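# Load two AA batteries into a remote's battery bay

## Task

Fit both AA batteries into the open battery compartment of the remote control so that each has correct polarity and sits fully seated, compressed against its spring; the remote itself may be moved.

## Robot and tools

Robot: two arms, left_arm and right_arm, each with a parallel two-finger gripper and a wrist camera. Bases sit near y=+0.292 (left) and y=-0.345 (right), close to the origin in x and z. Fixed cameras: cam_head_left, cam_head_right, cam_high, cam_low; wrist cameras: cam_left_wrist, cam_right_wrist. Images are 896x504.

Frame: everything uses the scene frame. Origin is at table-top height, midway between the arms, a little behind the near table edge; +x points out over the table, +y toward left_arm, +z up. Arm names do not match image sides. A gripper's fingers point along its own +z and open along its own y. end_effector_position is the pinch point between the pads, just behind the fingertips.

Row layout (shared by execute_actions and move): one flat list of 14 numbers covering both arms, each in [-1, 1]: dx, dy, dz, rx, ry, rz, opening for left_arm, then the same seven for right_arm. dx, dy, dz, rx, ry, rz are offsets, not poses: they are measured from that arm's Hand target at the start of the action or move, along scene axes, with rotation about the Hand target position. 1.0 equals 0.6 m for translation and 180 degrees for rotation; rx, ry, rz form a single rotation vector. Sending the same offset twice moves the arm twice. All zeros for an arm re-requests its current Hand target. Opening is absolute, not an offset: +1 fully open (about 87 mm between pads), +0.5 about 69 mm, 0 about 43 mm, -0.5 about 18 mm, -1 closed. A 0 opening is a real command, so to keep a gripper unchanged resend its present value (see Tool commands).

execute_actions(actions, cameras): actions is a list of actions; each action is up to 15 rows, one per 1/30 s step, and a short action repeats its final row to fill 15 steps. Every row in an action counts from the same start pose, not from the previous row. An empty actions list returns camera images and the full state. cameras picks images by name, ["all"], or []; an unknown name invalidates the call.

move(target, speed, blend, opening_speed, blocking, cameras): drives each gripper in a straight line toward an offset target. target is one 14-number row, or a list of up to 15 such rows, all counted from the same starting Hand targets. speed is in m/s, 0.002 to 2.9, default 0.25 (rotation up to twice that in rad/s); one value or one per target. blend (m) rounds corners in a list; 0 stops at each. opening_speed (per second on the -1..+1 scale, at least 0.2) ramps the fingers. blocking=false returns after about 0.5 s while motion continues. A move lasts at most 10 s. Paths ignore obstacles and the other arm; avoid routing a gripper near its own base. Faster moves and targets set further beyond a contact press harder. The result adds a move: line with the ending (done, off_target, moving, held, fault) and any limits (paced = pose clipped, held = steps withheld).

wait(seconds): 0 to 10 s, arms hold their last command; a running move continues. stop(): brakes a running move. zoom_image(camera, region): region [x0, y0, x1, y1] in pixels of that camera's latest image, at most 504x504. read_manual(section): licence texts only. finished_scene(scene): ends the current scene, giving its number; irreversible, and the goal must hold without the robot.

Results: per gripper end_effector_position (m) and end_effector_quat_wxyz in the scene frame, Hand target (the commanded pose after clipping, which the next offsets count from), Tool commands, grip_measured (on the opening scale), joint positions, velocities, torques, motor temperatures. Reported positions can be off by a few cm at long reach. Orientation commands are clipped to within 40 degrees of the current orientation each step. Grippers often stop short of the Hand target because of friction or weight; check the result and send the remaining distance as a further offset, and correct tilt. To hold something, command an opening about 0.04 below grip_measured at first contact; smaller deficits grip more gently. Readings may be off by roughly 1 mm.

Cautions: do not drop objects, release moving parts, slam, or push hard; knock nothing off the table. Keep the arms, grippers and wrist cameras from touching each other, and do not close one gripper on the other's fingers. Avoid the bar, plate and rail near the bases (up to about 3 cm above the table). A blocked arm keeps pushing until commanded back past its gripper. Long stretches, held loads and unreachable targets heat motors: MOTOR HOT appears at 75 °C, and at 90 °C the arm folds and goes idle. Objects may occasionally be nudged by outside pushes.

Each tool is called after "Request:" as a command line: name --argument value for each argument, lists and objects as JSON in quotes; but a table of rows of numbers goes row by row, as --pt "numbers of a row", without its own name.

## Session

Request:
execute_actions --actions '[]'

Request:
zoom_image --camera "cam_head_right" --region '[250, 90, 650, 330]'

Scene clock: 0.00 s.
left_arm: end_effector_position=(+0.3769, +0.2470, +0.0385) grip_measured=+1.000 end_effector_quat_wxyz=(+0.551, +0.031, +0.834, -0.024) | right_arm: end_effector_position=(+0.3758, -0.3763, +0.0703) grip_measured=+0.991 end_effector_quat_wxyz=(+0.575, +0.096, +0.808, -0.093)
Joint positions: left_arm=[-0.076 1.499 0.382 0.75 -0.038 -0.039 1] | right_arm=[0.028 1.518 0.389 0.75 0.298 0.08 0.995]
Joint velocities: within noise
Joint torques (N m): no reading
Motor temperatures (°C): left_arm=[21 34 32 23 23 24 23] | right_arm=[22 28 30 26 21 21 21]
Heat: left arm: 34 °C; right arm: 30 °C.
Hand target: left_arm +0.3773, +0.2476, +0.0398; +0.552, +0.030, +0.833, -0.023 | right_arm +0.3804, -0.3765, +0.0782; +0.584, +0.098, +0.801, -0.092
Tool commands: left_gripper/opening=+1.0 right_gripper/opening=+1.0
camera_calibration:
cam_left_wrist: T_world_to_cam=[[-0.0656442, -0.997842, -0.00128493, 0.271243], [-0.949717, 0.0628732, -0.306732, 0.379286], [0.306151, -0.0189149, -0.951795, 0.0707539], [0, 0, 0, 1]] pos_world=[0.356359, 0.248149, 0.184031]
cam_right_wrist: T_world_to_cam=[[-0.266337, -0.963441, 0.0290767, -0.267181], [-0.895726, 0.23625, -0.376645, 0.475058], [0.356006, -0.126359, -0.925901, 0.0304642], [0, 0, 0, 1]] pos_world=[0.343516, -0.365796, 0.214904]

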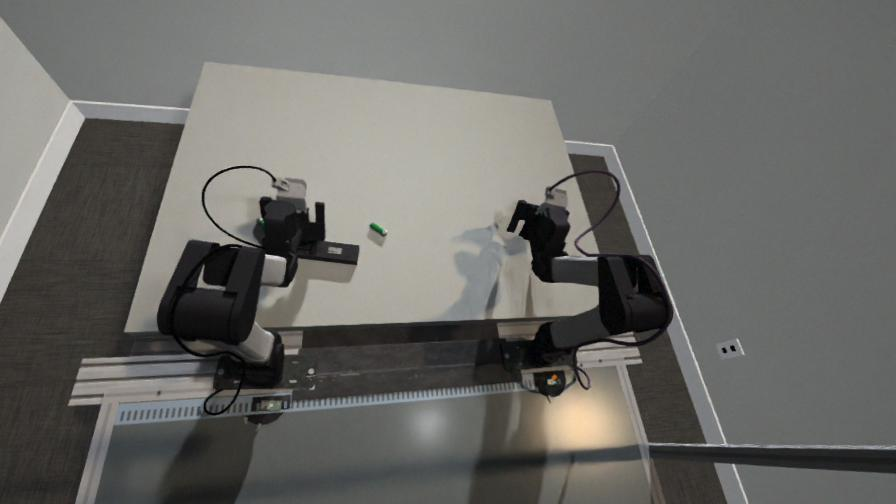

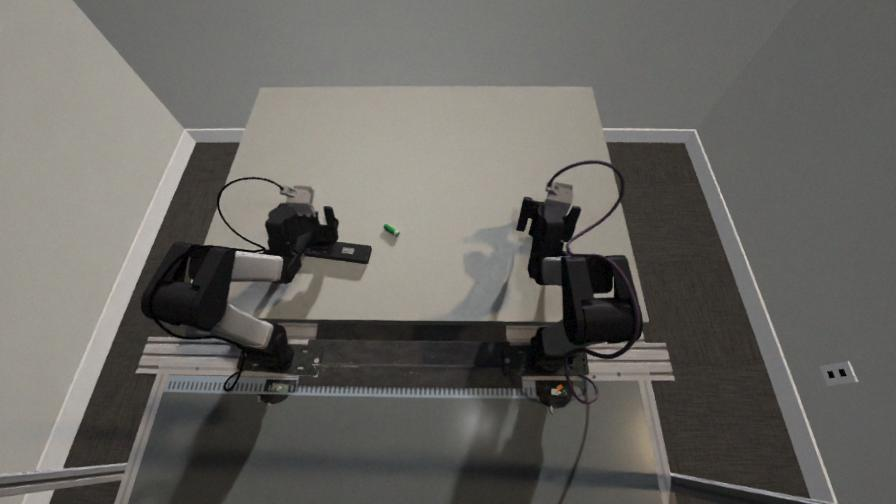

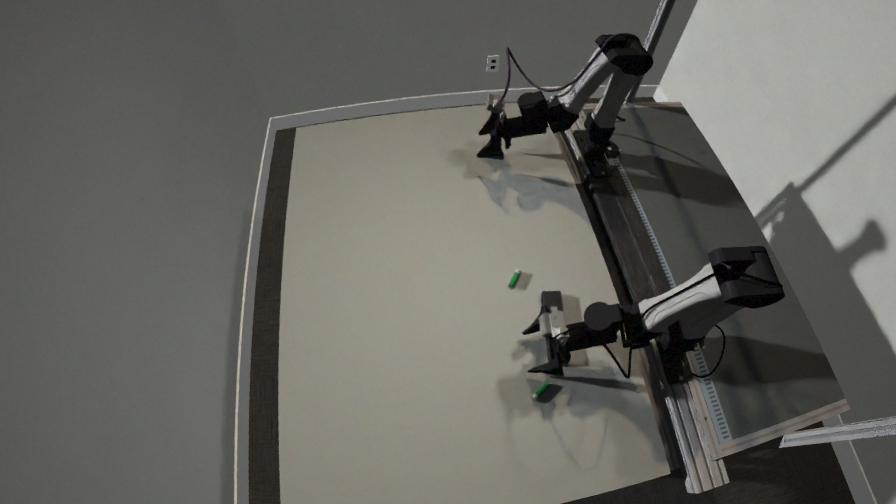

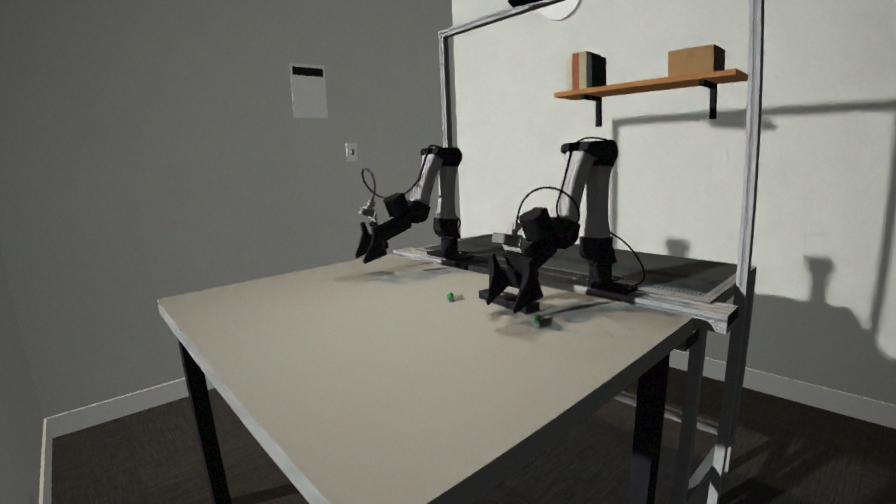

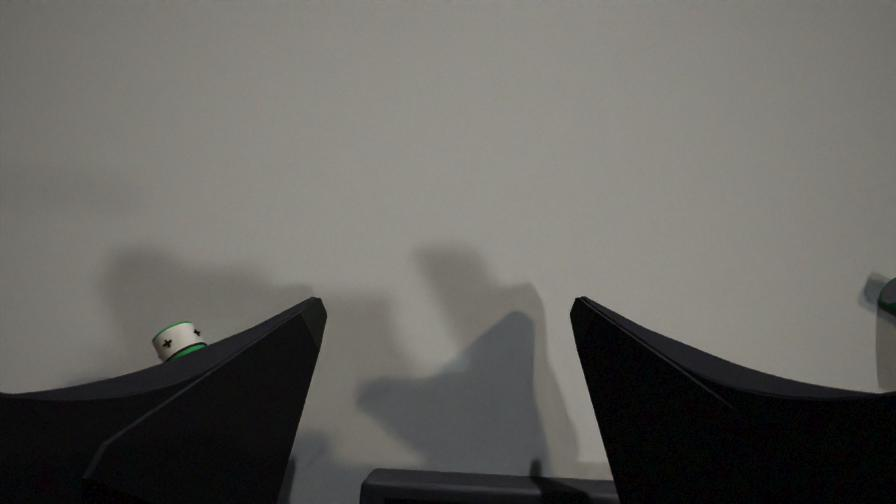

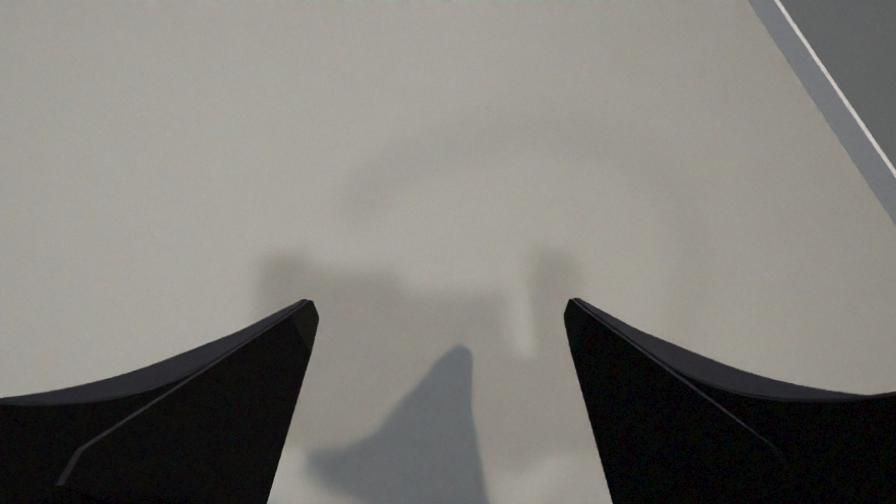

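Scaled by 1.260 from the camera's 896x504 image, which has a finer 1280x720 frame.

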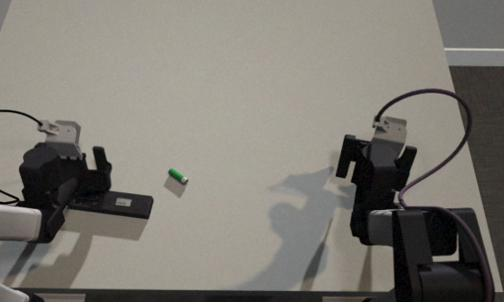

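Request:
move --target '[-0.08,0,0.25,0,0,0,0.0, 0,0,0,0,0,0,0.0]' --speed 0.35 --cameras '["cam_left_wrist"]'

Scene clock: 1.83 s.
left_arm: end_effector_position=(+0.3288, +0.2478, +0.1839) grip_measured=+0.000 end_effector_quat_wxyz=(+0.551, +0.035, +0.833, -0.026) | right_arm: end_effector_position=(+0.3758, -0.3763, +0.0703) grip_measured=+0.000 end_effector_quat_wxyz=(+0.575, +0.096, +0.808, -0.093)
Joint positions: left_arm=[-0.086 0.904 0.685 -0.146 -0.039 -0.039 0.5] | right_arm=[0.028 1.518 0.389 0.75 0.298 0.08 0.5]
Joint torques (N m): left_arm=[-0.76 -1.91 8.29 2.1 -0.17 -0.1] | right_arm=[-0.21 -5 7.58 1.88 0.1 -0.08]
Heat: left arm: 34 °C; right arm: 30 °C.
Hand target: left_arm +0.3293, +0.2476, +0.1899; +0.552, +0.030, +0.833, -0.023 | right_arm +0.3804, -0.3765, +0.0782; +0.584, +0.098, +0.801, -0.092
Off the commanded pose: left_arm 0.006 m, 1 deg | right_arm 0.009 m, 1 deg.
move: done
camera_calibration:
cam_left_wrist: T_world_to_cam=[[-0.0748494, -0.997194, -0.00113103, 0.271863], [-0.948703, 0.0715589, -0.307965, 0.375877], [0.307182, -0.021978, -0.951397, 0.224269], [0, 0, 0, 1]] pos_world=[0.308053, 0.249132, 0.329433]
Images, in order (width x height): cam_left_wrist 896x504.

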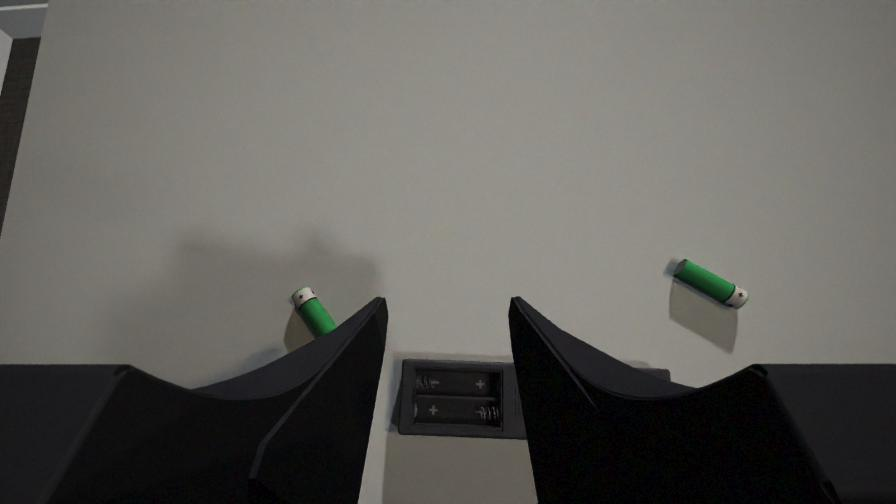

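Request:
zoom_image --camera "cam_left_wrist" --region '[380, 340, 540, 450]'

Request:
zoom_image --camera "cam_left_wrist" --region '[650, 240, 770, 330]'

Request:
zoom_image --camera "cam_left_wrist" --region '[270, 270, 390, 360]'

Scaled by 3.150 from the camera's 896x504 image, which has a finer 1280x720 frame.

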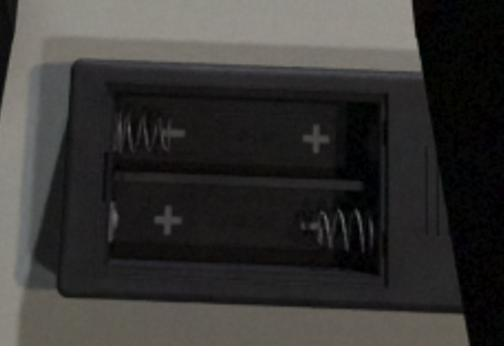

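Scaled by 4.200 from the camera's 896x504 image, which has a finer 1280x720 frame.

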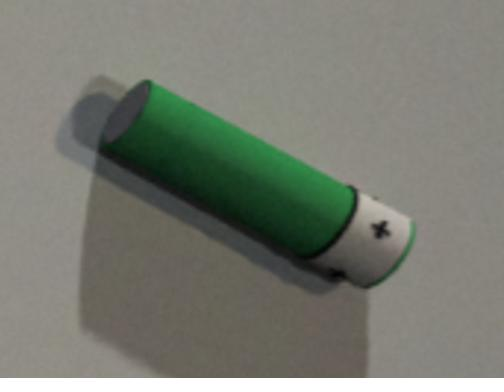

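Scaled by 4.200 from the camera's 896x504 image, which has a finer 1280x720 frame.

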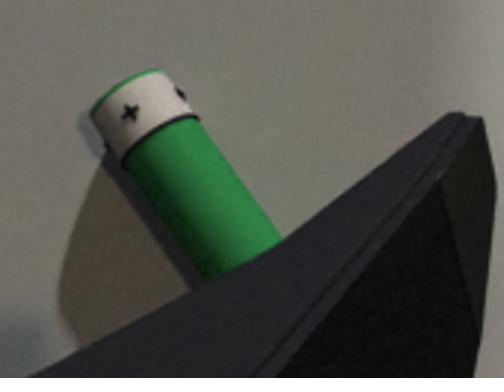

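Request:
move --target '[0,0,0,0,0,0,0.0, -0.134,0.6,0.1,0.011,0.006,0.584,0.6]' --speed 0.3 --cameras '["cam_right_wrist","cam_head_right"]'

Scene clock: 8.73 s.
left_arm: end_effector_position=(+0.3287, +0.2478, +0.1838) grip_measured=+0.000 end_effector_quat_wxyz=(+0.551, +0.035, +0.833, -0.026) | right_arm: end_effector_position=(+0.2971, -0.0218, +0.1299) grip_measured=+0.600 end_effector_quat_wxyz=(-0.413, +0.561, -0.585, -0.416)
Joint positions: left_arm=[-0.086 0.904 0.685 -0.146 -0.039 -0.039 0.5] | right_arm=[0.49 1.727 0.981 0.178 -0.982 -0.432 0.8]
Joint torques (N m): left_arm=[-0.8 -1.92 8.25 2.1 -0.18 -0.1] | right_arm=[0.08 -6.45 10.65 1.49 -0.48 -0.21]
Heat: left arm: 34 °C; right arm: 31 °C.
Hand target: left_arm +0.3293, +0.2475, +0.1899; +0.552, +0.030, +0.833, -0.023 | right_arm +0.3001, -0.0165, +0.1382; -0.420, +0.568, -0.570, -0.419
Off the commanded pose: left_arm 0.006 m, 1 deg | right_arm 0.010 m, 2 deg.
move: done
camera_calibration:
cam_right_wrist: T_world_to_cam=[[0.998946, -0.0308421, -0.0339929, -0.295719], [-0.0415908, -0.921503, -0.386137, 0.0654654], [-0.0194153, 0.387144, -0.921815, 0.280654], [0, 0, 0, 1]] pos_world=[0.303579, -0.0574475, 0.273937]
Images, in order (width x height): cam_head_right 896x504, cam_right_wrist 896x504.

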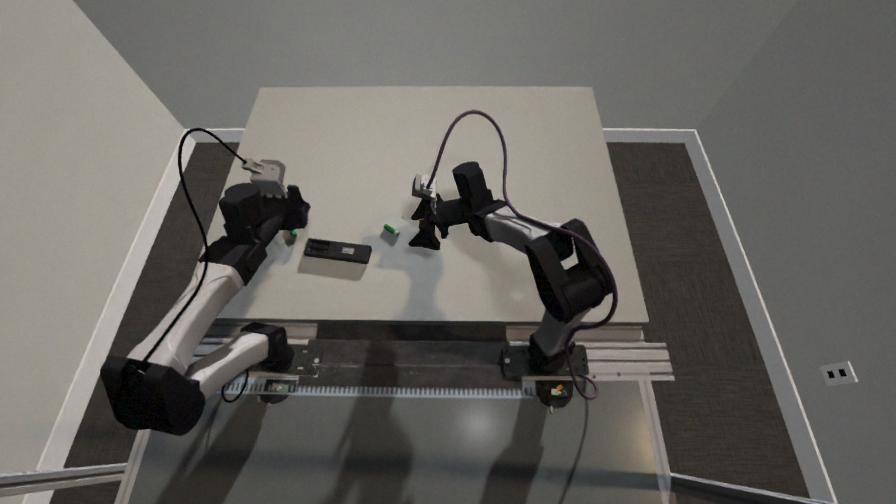

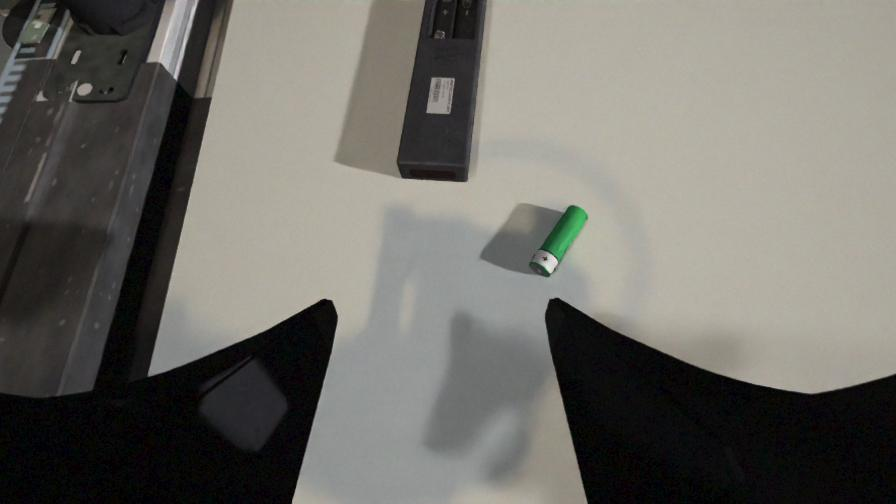

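Request:
move --target '[0.055,-0.3525,-0.1,-0.1857,0.3448,0.3197,-0.1, 0,-0.16,0,0,0,0,0.6]' --speed 0.3 --cameras '["cam_left_wrist","cam_head_right"]'

Scene clock: 13.40 s.
left_arm: end_effector_position=(+0.3663, +0.0384, +0.1292) grip_measured=-0.100 end_effector_quat_wxyz=(+0.016, -0.506, +0.862, -0.013) | right_arm: end_effector_position=(+0.2957, -0.1128, +0.1224) grip_measured=+0.600 end_effector_quat_wxyz=(-0.402, +0.562, -0.587, -0.422)
Joint positions: left_arm=[-0.461 2.219 2.278 -1.552 -0.013 -1.575 0.45] | right_arm=[0.231 1.661 0.962 -0.249 -1.183 -0.832 0.8]
Joint torques (N m): left_arm=[-0.14 -10.07 6.3 0.34 0.13 -0.16] | right_arm=[-0.88 -8.49 9.37 1.08 -0.67 -0.21]
Heat: left arm: 35 °C; right arm: 32 °C.
Hand target: left_arm +0.3622, +0.0361, +0.1298; +0.000, -0.510, +0.860, +0.000 | right_arm +0.3002, -0.1126, +0.1382; -0.420, +0.568, -0.570, -0.419
Off the commanded pose: left_arm 0.005 m, 2 deg | right_arm 0.016 m, 3 deg.
joint sent to its limit (left arm) — joint 4 (wrist pitch), lower limit. The joint targets still meet the commanded pose.
move: off_target (right_arm)
camera_calibration:
cam_left_wrist: T_world_to_cam=[[0.872454, -0.488132, 0.023497, -0.303915], [-0.340237, -0.572196, 0.746211, 0.0752828], [-0.350804, -0.659029, -0.665295, 0.384609], [0, 0, 0, 1]] pos_world=[0.425688, 0.148194, 0.206842]
Images, in order (width x height): cam_head_right 896x504, cam_left_wrist 896x504.

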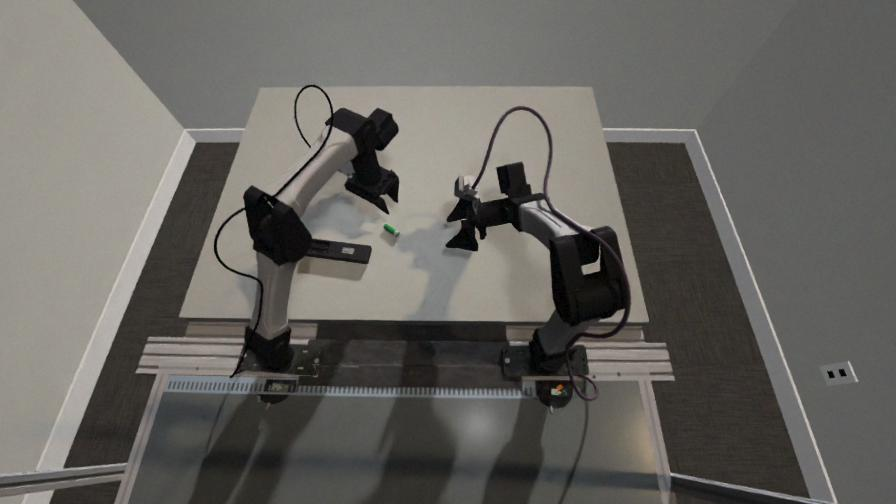

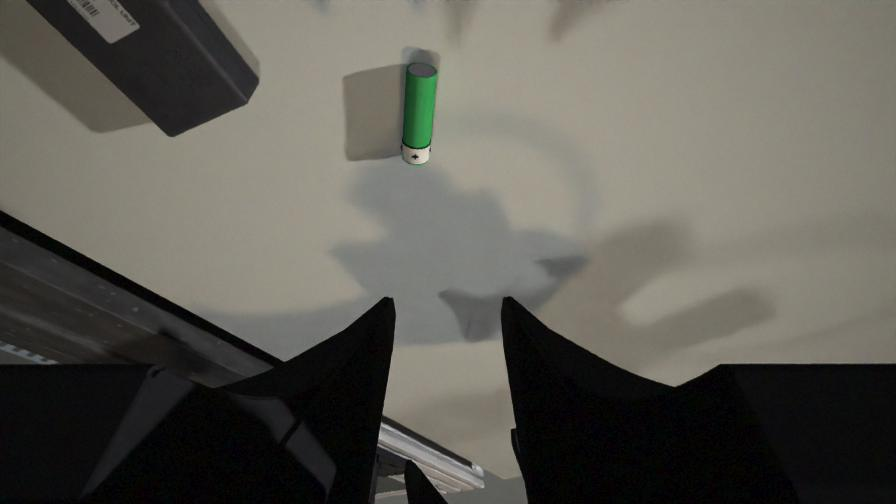

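Request:
move --target '[-0.03,-0.001,-0.145,0,0,-0.015,-0.1, 0,0,0,0,0,0,0.6]' --speed 0.25 --cameras '["cam_left_wrist"]'

Scene clock: 15.17 s.
left_arm: end_effector_position=(+0.3463, +0.0414, +0.0323) grip_measured=-0.100 end_effector_quat_wxyz=(-0.003, -0.498, +0.867, +0.016) | right_arm: end_effector_position=(+0.2956, -0.1129, +0.1223) grip_measured=+0.600 end_effector_quat_wxyz=(-0.401, +0.562, -0.588, -0.422)
Joint positions: left_arm=[-0.477 2.187 1.839 -1.213 -0.011 -1.572 0.45] | right_arm=[0.231 1.661 0.962 -0.25 -1.183 -0.833 0.8]
Joint torques (N m): left_arm=[-0.76 -13.19 4.33 0.59 0.09 0.1] | right_arm=[-1.05 -8.5 9.42 1.1 -0.67 -0.21]
Heat: left arm: 35 °C; right arm: 32 °C.
Hand target: left_arm +0.3443, +0.0356, +0.0427; +0.000, -0.490, +0.872, +0.000 | right_arm +0.3002, -0.1126, +0.1382; -0.420, +0.568, -0.570, -0.419
Off the commanded pose: left_arm 0.012 m, 2 deg | right_arm 0.017 m, 3 deg.
move: off_target (left_arm, right_arm)
camera_calibration:
cam_left_wrist: T_world_to_cam=[[0.862177, -0.504589, -0.0451775, -0.276296], [-0.306043, -0.589834, 0.747284, 0.131348], [-0.403718, -0.630465, -0.662967, 0.332223], [0, 0, 0, 1]] pos_world=[0.412538, 0.147512, 0.109617]
Images, in order (width x height): cam_left_wrist 896x504.

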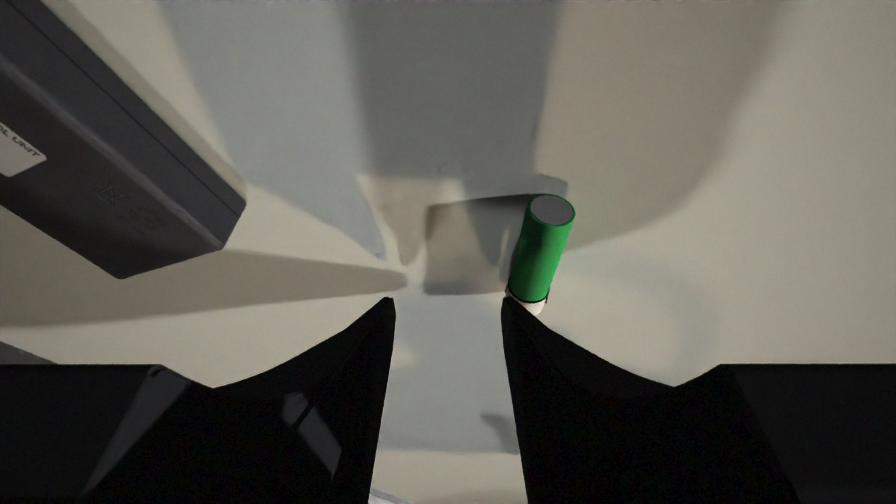

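Request:
move --target '[0.039,-0.036,-0.0,0,0,0,-0.1, 0,0,0,0,0,0,0.6]' --speed 0.15 --cameras '["cam_left_wrist"]'

Scene clock: 16.90 s.
left_arm: end_effector_position=(+0.3731, +0.0171, +0.0443) grip_measured=-0.100 end_effector_quat_wxyz=(+0.010, -0.491, +0.871, -0.008) | right_arm: end_effector_position=(+0.2956, -0.1129, +0.1223) grip_measured=+0.600 end_effector_quat_wxyz=(-0.401, +0.562, -0.588, -0.422)
Joint positions: left_arm=[-0.493 2.286 2.053 -1.273 -0.011 -1.572 0.45] | right_arm=[0.231 1.661 0.962 -0.25 -1.183 -0.833 0.8]
Joint torques (N m): left_arm=[-0.62 -10.44 6.5 0.3 0.08 -0.06] | right_arm=[-0.96 -8.49 9.46 1.08 -0.65 -0.19]
Heat: left arm: 36 °C; right arm: 32 °C.
Hand target: left_arm +0.3677, +0.0139, +0.0428; +0.000, -0.490, +0.872, +0.000 | right_arm +0.3002, -0.1126, +0.1382; -0.420, +0.568, -0.570, -0.419
Off the commanded pose: left_arm 0.006 m, 2 deg | right_arm 0.017 m, 3 deg.
move: off_target (right_arm)
camera_calibration:
cam_left_wrist: T_world_to_cam=[[0.854815, -0.518849, 0.00935467, -0.310528], [-0.350082, -0.563275, 0.748441, 0.132146], [-0.383058, -0.643054, -0.663135, 0.328184], [0, 0, 0, 1]] pos_world=[0.43742, 0.124357, 0.121632]
Images, in order (width x height): cam_left_wrist 896x504.

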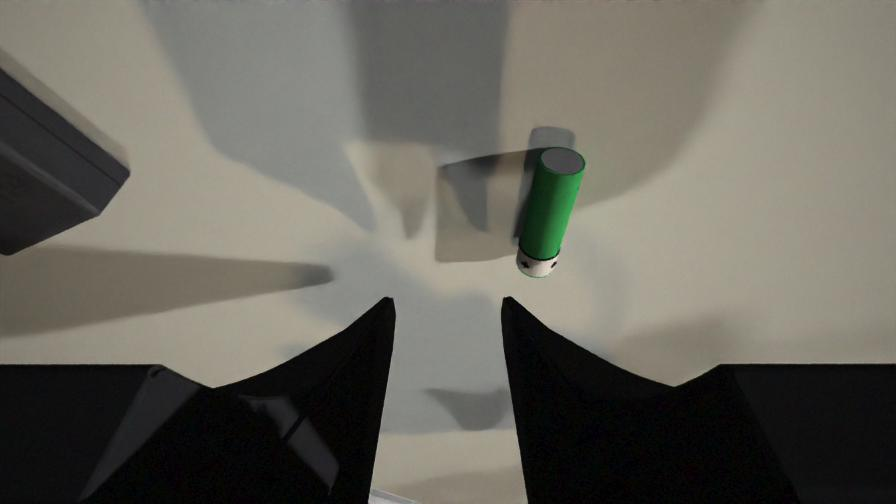

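Request:
wait --seconds 0.3 --cameras '["cam_left_wrist"]'

Scene clock: 17.63 s.
left_arm: end_effector_position=(+0.3731, +0.0171, +0.0443) grip_measured=-0.100 end_effector_quat_wxyz=(+0.010, -0.491, +0.871, -0.008) | right_arm: end_effector_position=(+0.2956, -0.1129, +0.1223) grip_measured=+0.600 end_effector_quat_wxyz=(-0.401, +0.562, -0.588, -0.422)
Joint positions: left_arm=[-0.493 2.286 2.053 -1.274 -0.011 -1.572 0.45] | right_arm=[0.231 1.661 0.962 -0.25 -1.183 -0.833 0.8]
Joint torques (N m): left_arm=[-0.62 -10.45 6.56 0.3 0.1 -0.07] | right_arm=[-0.96 -8.39 9.47 1.09 -0.66 -0.19]
Heat: left arm: 36 °C; right arm: 32 °C.
Hand target: left_arm +0.3677, +0.0139, +0.0428; +0.000, -0.490, +0.872, +0.000 | right_arm +0.3002, -0.1126, +0.1382; -0.420, +0.568, -0.570, -0.419
Tool commands: left_gripper/opening=-0.1 right_gripper/opening=+0.6
Off the commanded pose: left_arm 0.006 m, 1 deg | right_arm 0.017 m, 3 deg.
wait: 0.30 s; at rest from the start
camera_calibration:
cam_left_wrist: T_world_to_cam=[[0.854836, -0.518821, 0.00897622, -0.310443], [-0.349815, -0.563424, 0.748454, 0.132102], [-0.383256, -0.642945, -0.663126, 0.32832], [0, 0, 0, 1]] pos_world=[0.437419, 0.124457, 0.121632]
Images, in order (width x height): cam_left_wrist 896x504.

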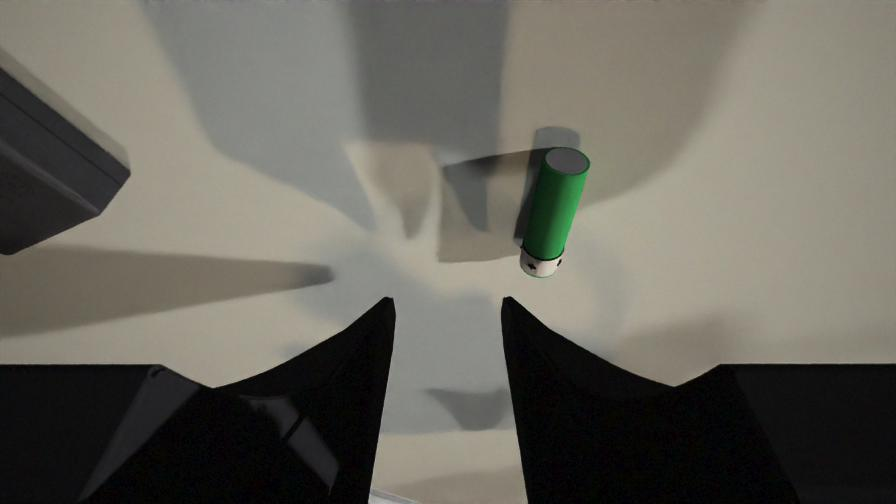

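Request:
wait --seconds 1.5 --cameras '["cam_left_wrist"]'

Scene clock: 19.30 s.
left_arm: end_effector_position=(+0.3731, +0.0171, +0.0443) grip_measured=-0.100 end_effector_quat_wxyz=(+0.010, -0.491, +0.871, -0.008) | right_arm: end_effector_position=(+0.2956, -0.1129, +0.1223) grip_measured=+0.600 end_effector_quat_wxyz=(-0.401, +0.562, -0.588, -0.422)
Joint positions: left_arm=[-0.493 2.286 2.053 -1.274 -0.011 -1.572 0.45] | right_arm=[0.231 1.661 0.962 -0.25 -1.183 -0.833 0.8]
Joint torques (N m): left_arm=[-0.65 -10.48 6.53 0.3 0.1 -0.07] | right_arm=[-1.02 -8.61 9.46 1.09 -0.68 -0.18]
Heat: left arm: 37 °C; right arm: 32 °C.
Hand target: left_arm +0.3677, +0.0139, +0.0428; +0.000, -0.490, +0.872, +0.000 | right_arm +0.3002, -0.1126, +0.1382; -0.420, +0.568, -0.570, -0.419
Tool commands: left_gripper/opening=-0.1 right_gripper/opening=+0.6
Off the commanded pose: left_arm 0.006 m, 1 deg | right_arm 0.017 m, 3 deg.
wait: 1.50 s; at rest from the start
camera_calibration:
cam_left_wrist: T_world_to_cam=[[0.854836, -0.518821, 0.00897622, -0.310443], [-0.349815, -0.563424, 0.748454, 0.132102], [-0.383256, -0.642945, -0.663126, 0.32832], [0, 0, 0, 1]] pos_world=[0.437419, 0.124457, 0.121632]
Images, in order (width x height): cam_left_wrist 896x504.

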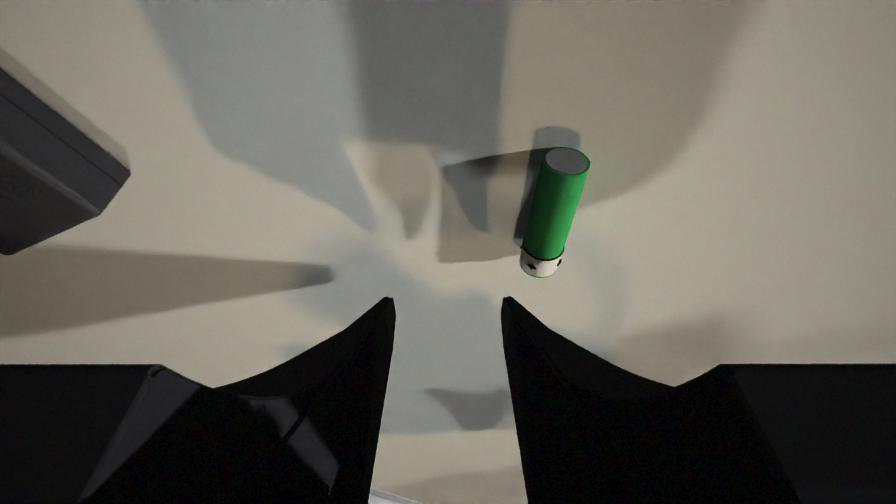

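Request:
move --target '[0.05,-0.042,-0.02,0,0,0,-0.1, 0,0,0,0,0,0,0.6]' --speed 0.2 --cameras '["cam_left_wrist"]'

Scene clock: 20.97 s.
left_arm: end_effector_position=(+0.4055, -0.0063, +0.0357) grip_measured=-0.100 end_effector_quat_wxyz=(+0.012, -0.490, +0.872, -0.011) | right_arm: end_effector_position=(+0.2956, -0.1129, +0.1223) grip_measured=+0.600 end_effector_quat_wxyz=(-0.401, +0.562, -0.588, -0.422)
Joint positions: left_arm=[-0.5 2.523 2.444 -1.422 -0.011 -1.576 0.45] | right_arm=[0.231 1.661 0.962 -0.25 -1.183 -0.833 0.8]
Joint torques (N m): left_arm=[-1.03 -11.19 6.5 0.31 0.09 -0.15] | right_arm=[-0.91 -8.53 9.44 1.1 -0.65 -0.18]
Heat: left arm: 37 °C; right arm: 32 °C.
Hand target: left_arm +0.3977, -0.0112, +0.0307; +0.000, -0.490, +0.872, +0.000 | right_arm +0.3002, -0.1126, +0.1382; -0.420, +0.568, -0.570, -0.419
Off the commanded pose: left_arm 0.010 m, 2 deg | right_arm 0.017 m, 3 deg.
move: off_target (right_arm)
camera_calibration:
cam_left_wrist: T_world_to_cam=[[0.853535, -0.520793, 0.015887, -0.350014], [-0.355398, -0.559629, 0.74867, 0.138906], [-0.381011, -0.644663, -0.662752, 0.318924], [0, 0, 0, 1]] pos_world=[0.46963, 0.101049, 0.112933]
Images, in order (width x height): cam_left_wrist 896x504.

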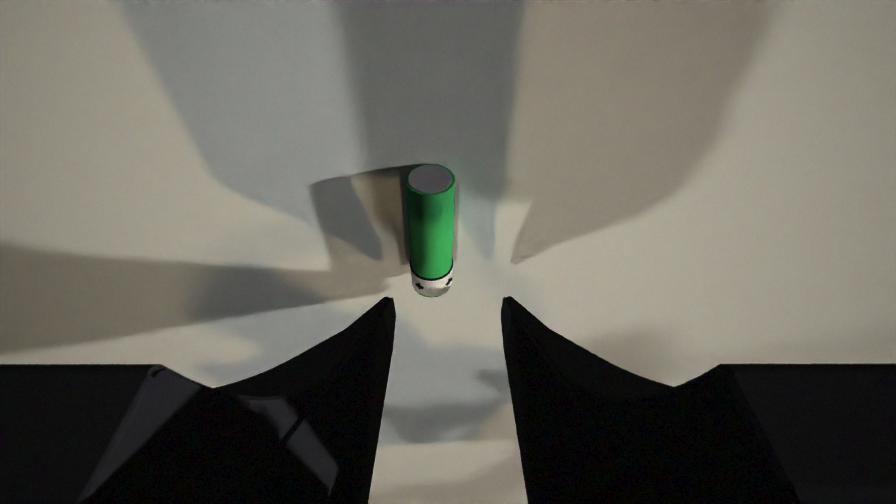

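Request:
move --pt "-0.022 -0.007 0 0 0 0 -0.1 0 0 0 0 0 0 0.6" --pt "-0.0175 -0.0065 -0.035 0 0 0 -0.1 0 0 0 0 0 0 0.6" --speed 0.1 --cameras '["cam_left_wrist"]'

Scene clock: 22.73 s.
left_arm: end_effector_position=(+0.3855, -0.0081, +0.0181) grip_measured=-0.100 end_effector_quat_wxyz=(+0.000, -0.488, +0.873, +0.009) | right_arm: end_effector_position=(+0.2956, -0.1129, +0.1223) grip_measured=+0.600 end_effector_quat_wxyz=(-0.401, +0.562, -0.588, -0.422)
Joint positions: left_arm=[-0.524 2.483 2.301 -1.365 -0.01 -1.597 0.45] | right_arm=[0.231 1.661 0.962 -0.25 -1.183 -0.833 0.8]
Joint torques (N m): left_arm=[-0.54 -12.04 3.4 1.04 0.08 -0.13] | right_arm=[-0.96 -8.57 9.4 1.09 -0.66 -0.19]
Heat: left arm: 38 °C; right arm: 32 °C.
Hand target: left_arm +0.3873, -0.0152, +0.0099; +0.000, -0.490, +0.872, +0.000 | right_arm +0.3002, -0.1126, +0.1382; -0.420, +0.568, -0.570, -0.419
Off the commanded pose: left_arm 0.011 m, 1 deg | right_arm 0.017 m, 3 deg.
move: off_target (left_arm, right_arm)
camera_calibration:
cam_left_wrist: T_world_to_cam=[[0.851255, -0.523847, -0.0308087, -0.33192], [-0.327128, -0.575659, 0.749403, 0.133056], [-0.410308, -0.627854, -0.661398, 0.310032], [0, 0, 0, 1]] pos_world=[0.453283, 0.0973742, 0.0951159]
Images, in order (width x height): cam_left_wrist 896x504.

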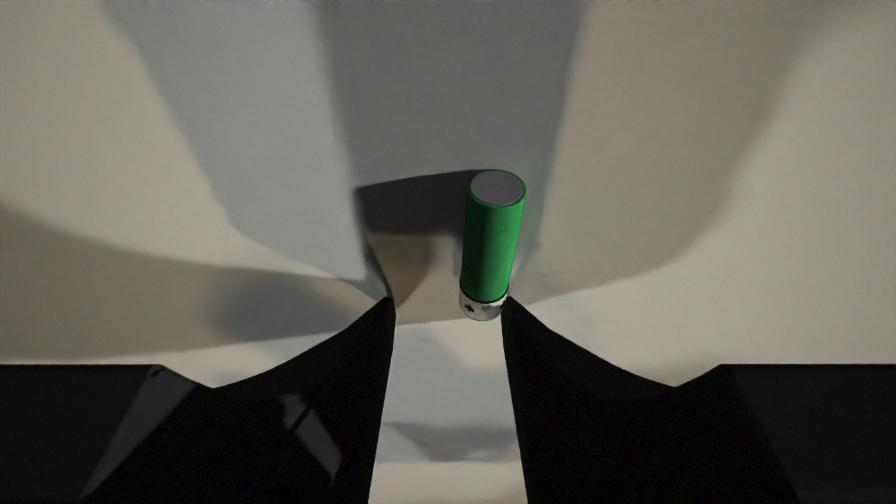

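Request:
move --pt "0.0255 -0.002 -0.007 0 0 0 -0.1 0 0 0 0 0 0 0.6" --pt "0.0255 -0.002 -0.011 0 0 0 -0.68 0 0 0 0 0 0 0.6" --speed 0.1 --opening_speed 0.8 --cameras '["cam_left_wrist"]'

Scene clock: 25.10 s.
left_arm: end_effector_position=(+0.4026, -0.0206, +0.0183) grip_measured=-0.680 end_effector_quat_wxyz=(+0.008, -0.488, +0.873, -0.013) | right_arm: end_effector_position=(+0.2956, -0.1129, +0.1223) grip_measured=+0.600 end_effector_quat_wxyz=(-0.401, +0.562, -0.588, -0.422)
Joint positions: left_arm=[-0.524 2.551 2.427 -1.376 -0.003 -1.597 0.16] | right_arm=[0.231 1.661 0.962 -0.25 -1.183 -0.833 0.8]
Joint torques (N m): left_arm=[0.81 -10.43 5.24 0.61 0 0.04] | right_arm=[-1.02 -8.47 9.42 1.09 -0.65 -0.18]
Motor temperatures (°C): left_arm=[21 39 35 24 23 24 23] | right_arm=[22 31 33 29 21 21 21]
Heat: left arm: 39 °C; right arm: 33 °C.
Hand target: left_arm +0.4025, -0.0163, +0.0032; +0.000, -0.490, +0.872, +0.000 | right_arm +0.3002, -0.1126, +0.1382; -0.420, +0.568, -0.570, -0.419
Off the commanded pose: left_arm 0.016 m, 2 deg | right_arm 0.017 m, 3 deg.
move: off_target (left_arm, right_arm); target 2's new opening was sent with left_arm's hand 0.016 m and 2 deg from that target
camera_calibration:
cam_left_wrist: T_world_to_cam=[[0.85149, -0.524108, 0.0165998, -0.353943], [-0.35434, -0.551766, 0.754982, 0.14259], [-0.386533, -0.648742, -0.655535, 0.299135], [0, 0, 0, 1]] pos_world=[0.46753, 0.0872334, 0.0943165]
Images, in order (width x height): cam_left_wrist 896x504.

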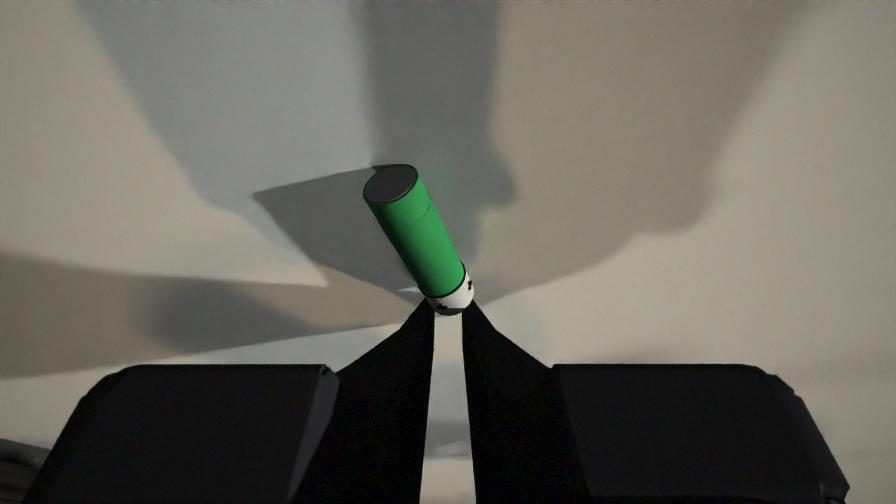

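Request:
move --pt "0.00 0.0 0.0 0 0 0 -0.2 0 0 0 0 0 0 0.6" --pt "0.006 0.03 0.03 0 0 0.06 -0.1 0 0 0 0 0 0 0.6" --speed 0.1 --opening_speed 0.8 --cameras '["cam_left_wrist"]'

Scene clock: 28.20 s.
left_arm: end_effector_position=(+0.4045, -0.0079, +0.0183) grip_measured=-0.100 end_effector_quat_wxyz=(-0.005, -0.558, +0.830, -0.007) | right_arm: end_effector_position=(+0.2956, -0.1129, +0.1223) grip_measured=+0.600 end_effector_quat_wxyz=(-0.401, +0.562, -0.588, -0.422)
Joint positions: left_arm=[-0.496 2.502 2.334 -1.354 0.013 -1.732 0.45] | right_arm=[0.231 1.661 0.962 -0.25 -1.183 -0.833 0.8]
Joint torques (N m): left_arm=[1.31 -14.02 3.79 0.45 -0.16 -0.18] | right_arm=[-0.9 -8.54 9.46 1.08 -0.67 -0.18]
Heat: left arm: 41 °C; right arm: 33 °C.
Hand target: left_arm +0.4061, +0.0016, +0.0212; +0.000, -0.570, +0.822, +0.000 | right_arm +0.3002, -0.1126, +0.1382; -0.420, +0.568, -0.570, -0.419
Off the commanded pose: left_arm 0.010 m, 2 deg | right_arm 0.017 m, 3 deg.
move: off_target (right_arm)
camera_calibration:
cam_left_wrist: T_world_to_cam=[[0.925481, -0.378706, -0.00820958, -0.377198], [-0.237976, -0.598154, 0.765231, 0.102592], [-0.294708, -0.706253, -0.643703, 0.270286], [0, 0, 0, 1]] pos_world=[0.453159, 0.109409, 0.0923806]
Images, in order (width x height): cam_left_wrist 896x504.

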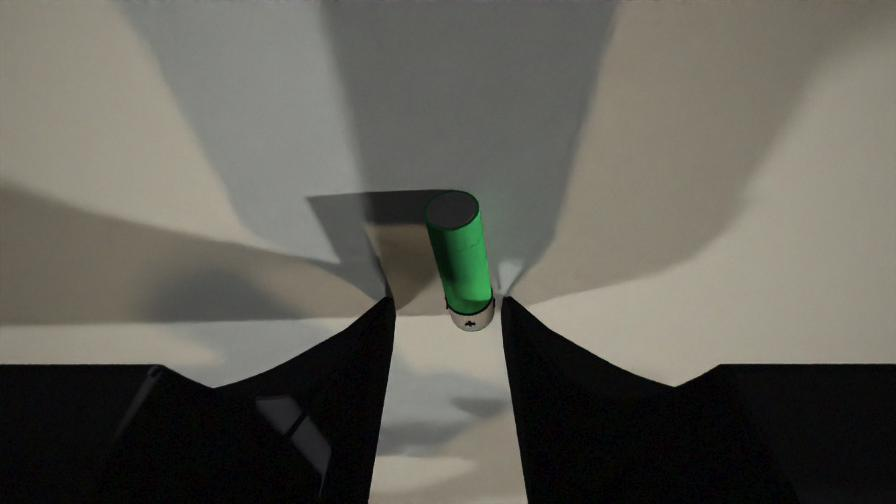

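Request:
move --pt "0.0085 -0.003 -0.02 0 0 0.03 -0.1 0 0 0 0 0 0 0.6" --pt "0.0085 -0.003 -0.02 0 0 0.03 -0.68 0 0 0 0 0 0 0.6" --speed 0.1 --opening_speed 0.8 --cameras '["cam_left_wrist"]'

Scene clock: 30.47 s.
left_arm: end_effector_position=(+0.4111, -0.0113, +0.0180) grip_measured=-0.607 end_effector_quat_wxyz=(-0.006, -0.599, +0.801, -0.018) | right_arm: end_effector_position=(+0.2956, -0.1129, +0.1223) grip_measured=+0.600 end_effector_quat_wxyz=(-0.401, +0.562, -0.588, -0.422)
Joint positions: left_arm=[-0.493 2.49 2.305 -1.317 0.025 -1.83 0.196] | right_arm=[0.231 1.661 0.962 -0.25 -1.183 -0.833 0.8]
Joint torques (N m): left_arm=[1.05 -12.36 3.56 0.54 -0.3 -0.14] | right_arm=[-0.95 -8.53 9.46 1.08 -0.66 -0.21]
Heat: left arm: 42 °C; right arm: 33 °C.
Hand target: left_arm +0.4112, -0.0002, +0.0092; +0.000, -0.608, +0.794, +0.000 | right_arm +0.3002, -0.1126, +0.1382; -0.420, +0.568, -0.570, -0.419
Off the commanded pose: left_arm 0.014 m, 3 deg | right_arm 0.017 m, 3 deg.
move: off_target (left_arm, right_arm); target 2's new opening was sent with left_arm's hand 0.014 m and 3 deg from that target
camera_calibration:
cam_left_wrist: T_world_to_cam=[[0.95882, -0.283922, 0.00721453, -0.397522], [-0.184404, -0.603023, 0.776117, 0.0800929], [-0.216006, -0.745487, -0.630547, 0.236539], [0, 0, 0, 1]] pos_world=[0.447016, 0.11177, 0.0898557]
Images, in order (width x height): cam_left_wrist 896x504.

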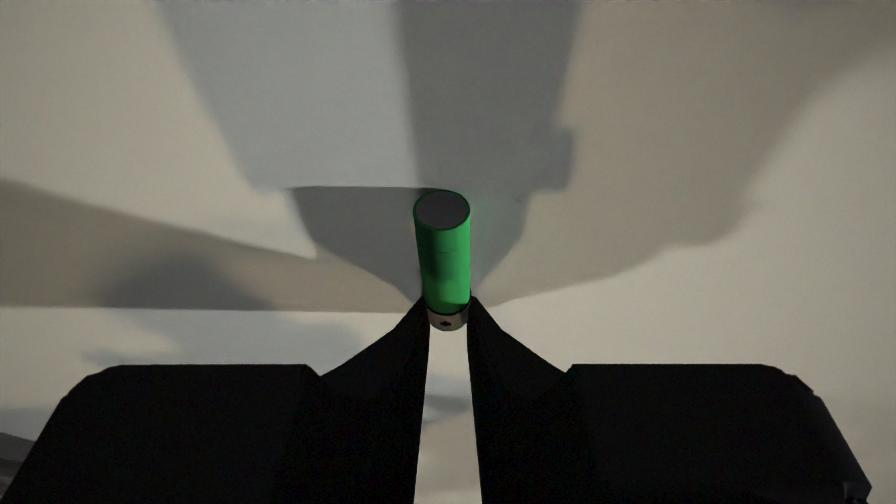

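Request:
move --pt "0 0 0.1 0 0 0 -0.68 0 0 0 0 0 0 0.6" --pt "0.03 0.15 0.25 0 0 0.084 -0.68 0 0.0 0 0 0 0 0.6" --speed 0.2 --blend '[0.03,0]' --cameras '["cam_left_wrist"]'

Scene clock: 32.30 s.
left_arm: end_effector_position=(+0.4353, +0.0857, +0.1525) grip_measured=-0.607 end_effector_quat_wxyz=(-0.022, +0.703, -0.708, +0.064) | right_arm: end_effector_position=(+0.2956, -0.1129, +0.1223) grip_measured=+0.600 end_effector_quat_wxyz=(-0.401, +0.562, -0.588, -0.422)
Joint positions: left_arm=[-0.295 2.25 2.407 -1.554 0.023 -1.915 0.196] | right_arm=[0.231 1.661 0.962 -0.25 -1.183 -0.833 0.8]
Joint torques (N m): left_arm=[0.21 -12.71 4.38 0.51 -0.05 -0.16] | right_arm=[-0.91 -8.57 9.4 1.08 -0.68 -0.19]
Heat: left arm: 43 °C; right arm: 33 °C.
Hand target: left_arm +0.4292, +0.0898, +0.1593; +0.000, +0.707, -0.707, +0.000 | right_arm +0.3002, -0.1126, +0.1382; -0.420, +0.568, -0.570, -0.419
Off the commanded pose: left_arm 0.010 m, 8 deg | right_arm 0.017 m, 3 deg.
joint sent to its limit (left arm) — joint 4 (wrist pitch), lower limit. The joint targets are off in orientation, not in position.
move: off_target (left_arm, right_arm); blend cut to 0.0299 m at target 1
camera_calibration:
cam_left_wrist: T_world_to_cam=[[0.994261, -0.00416655, 0.106902, -0.448788], [-0.087328, -0.608831, 0.788479, -0.00494745], [0.0618001, -0.793289, -0.605701, 0.278309], [0, 0, 0, 1]] pos_world=[0.428581, 0.215898, 0.220449]
Images, in order (width x height): cam_left_wrist 896x504.

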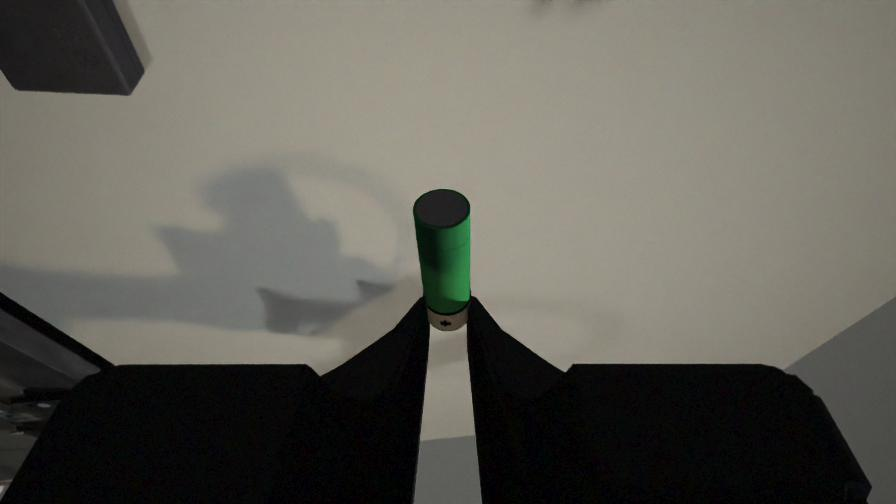

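Request:
move --target '[0,0,0,0,0,0,-0.68, -0.01,0.26,-0.12,0.04,0,0,0.6]' --speed 0.25 --cameras '["cam_right_wrist","cam_head_right"]'

Scene clock: 35.27 s.
left_arm: end_effector_position=(+0.4354, +0.0857, +0.1525) grip_measured=-0.607 end_effector_quat_wxyz=(-0.022, +0.704, -0.707, +0.064) | right_arm: end_effector_position=(+0.2908, +0.0441, +0.0694) grip_measured=+0.600 end_effector_quat_wxyz=(-0.450, +0.546, -0.537, -0.459)
Joint positions: left_arm=[-0.295 2.25 2.407 -1.554 0.023 -1.916 0.196] | right_arm=[0.626 2.055 0.914 0.871 -0.937 -0.188 0.8]
Joint torques (N m): left_arm=[0.27 -12.71 4.34 0.51 -0.05 -0.15] | right_arm=[-0.21 -7.92 5.57 1.77 0.08 0.01]
Motor temperatures (°C): left_arm=[21 44 35 24 23 24 23] | right_arm=[22 32 33 29 21 21 21]
Heat: left arm: 44 °C; right arm: 33 °C.
Hand target: left_arm +0.4292, +0.0898, +0.1593; +0.000, +0.707, -0.707, +0.000 | right_arm +0.2940, +0.0435, +0.0662; -0.455, +0.541, -0.543, -0.454
Off the commanded pose: left_arm 0.010 m, 8 deg | right_arm 0.005 m, 1 deg.
joint sent to its limit (left arm) — joint 4 (wrist pitch), lower limit. The joint targets are off in orientation, not in position.
move: off_target (left_arm)
camera_calibration:
cam_right_wrist: T_world_to_cam=[[0.999796, 0.0150044, -0.0135266, -0.293135], [0.00590751, -0.857468, -0.514503, 0.0948667], [-0.0193185, 0.514319, -0.857382, 0.189027], [0, 0, 0, 1]] pos_world=[0.296166, -0.0114767, 0.206913]
Images, in order (width x height): cam_head_right 896x504, cam_right_wrist 896x504.

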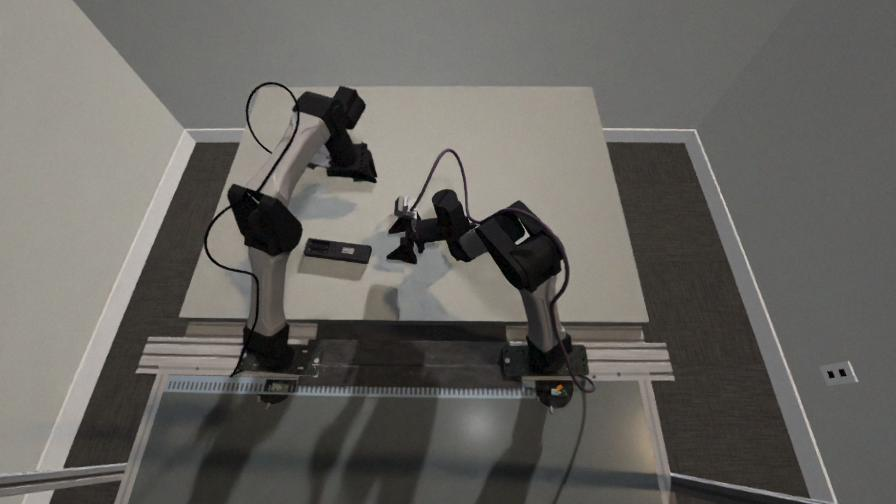

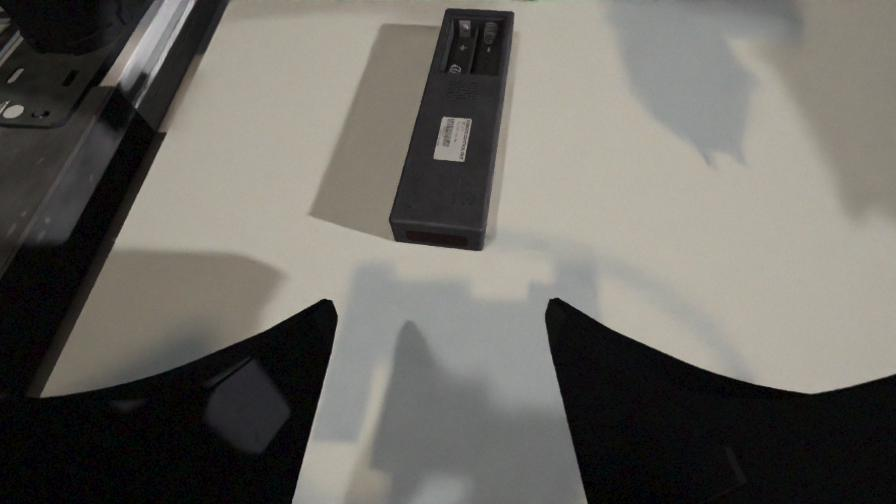

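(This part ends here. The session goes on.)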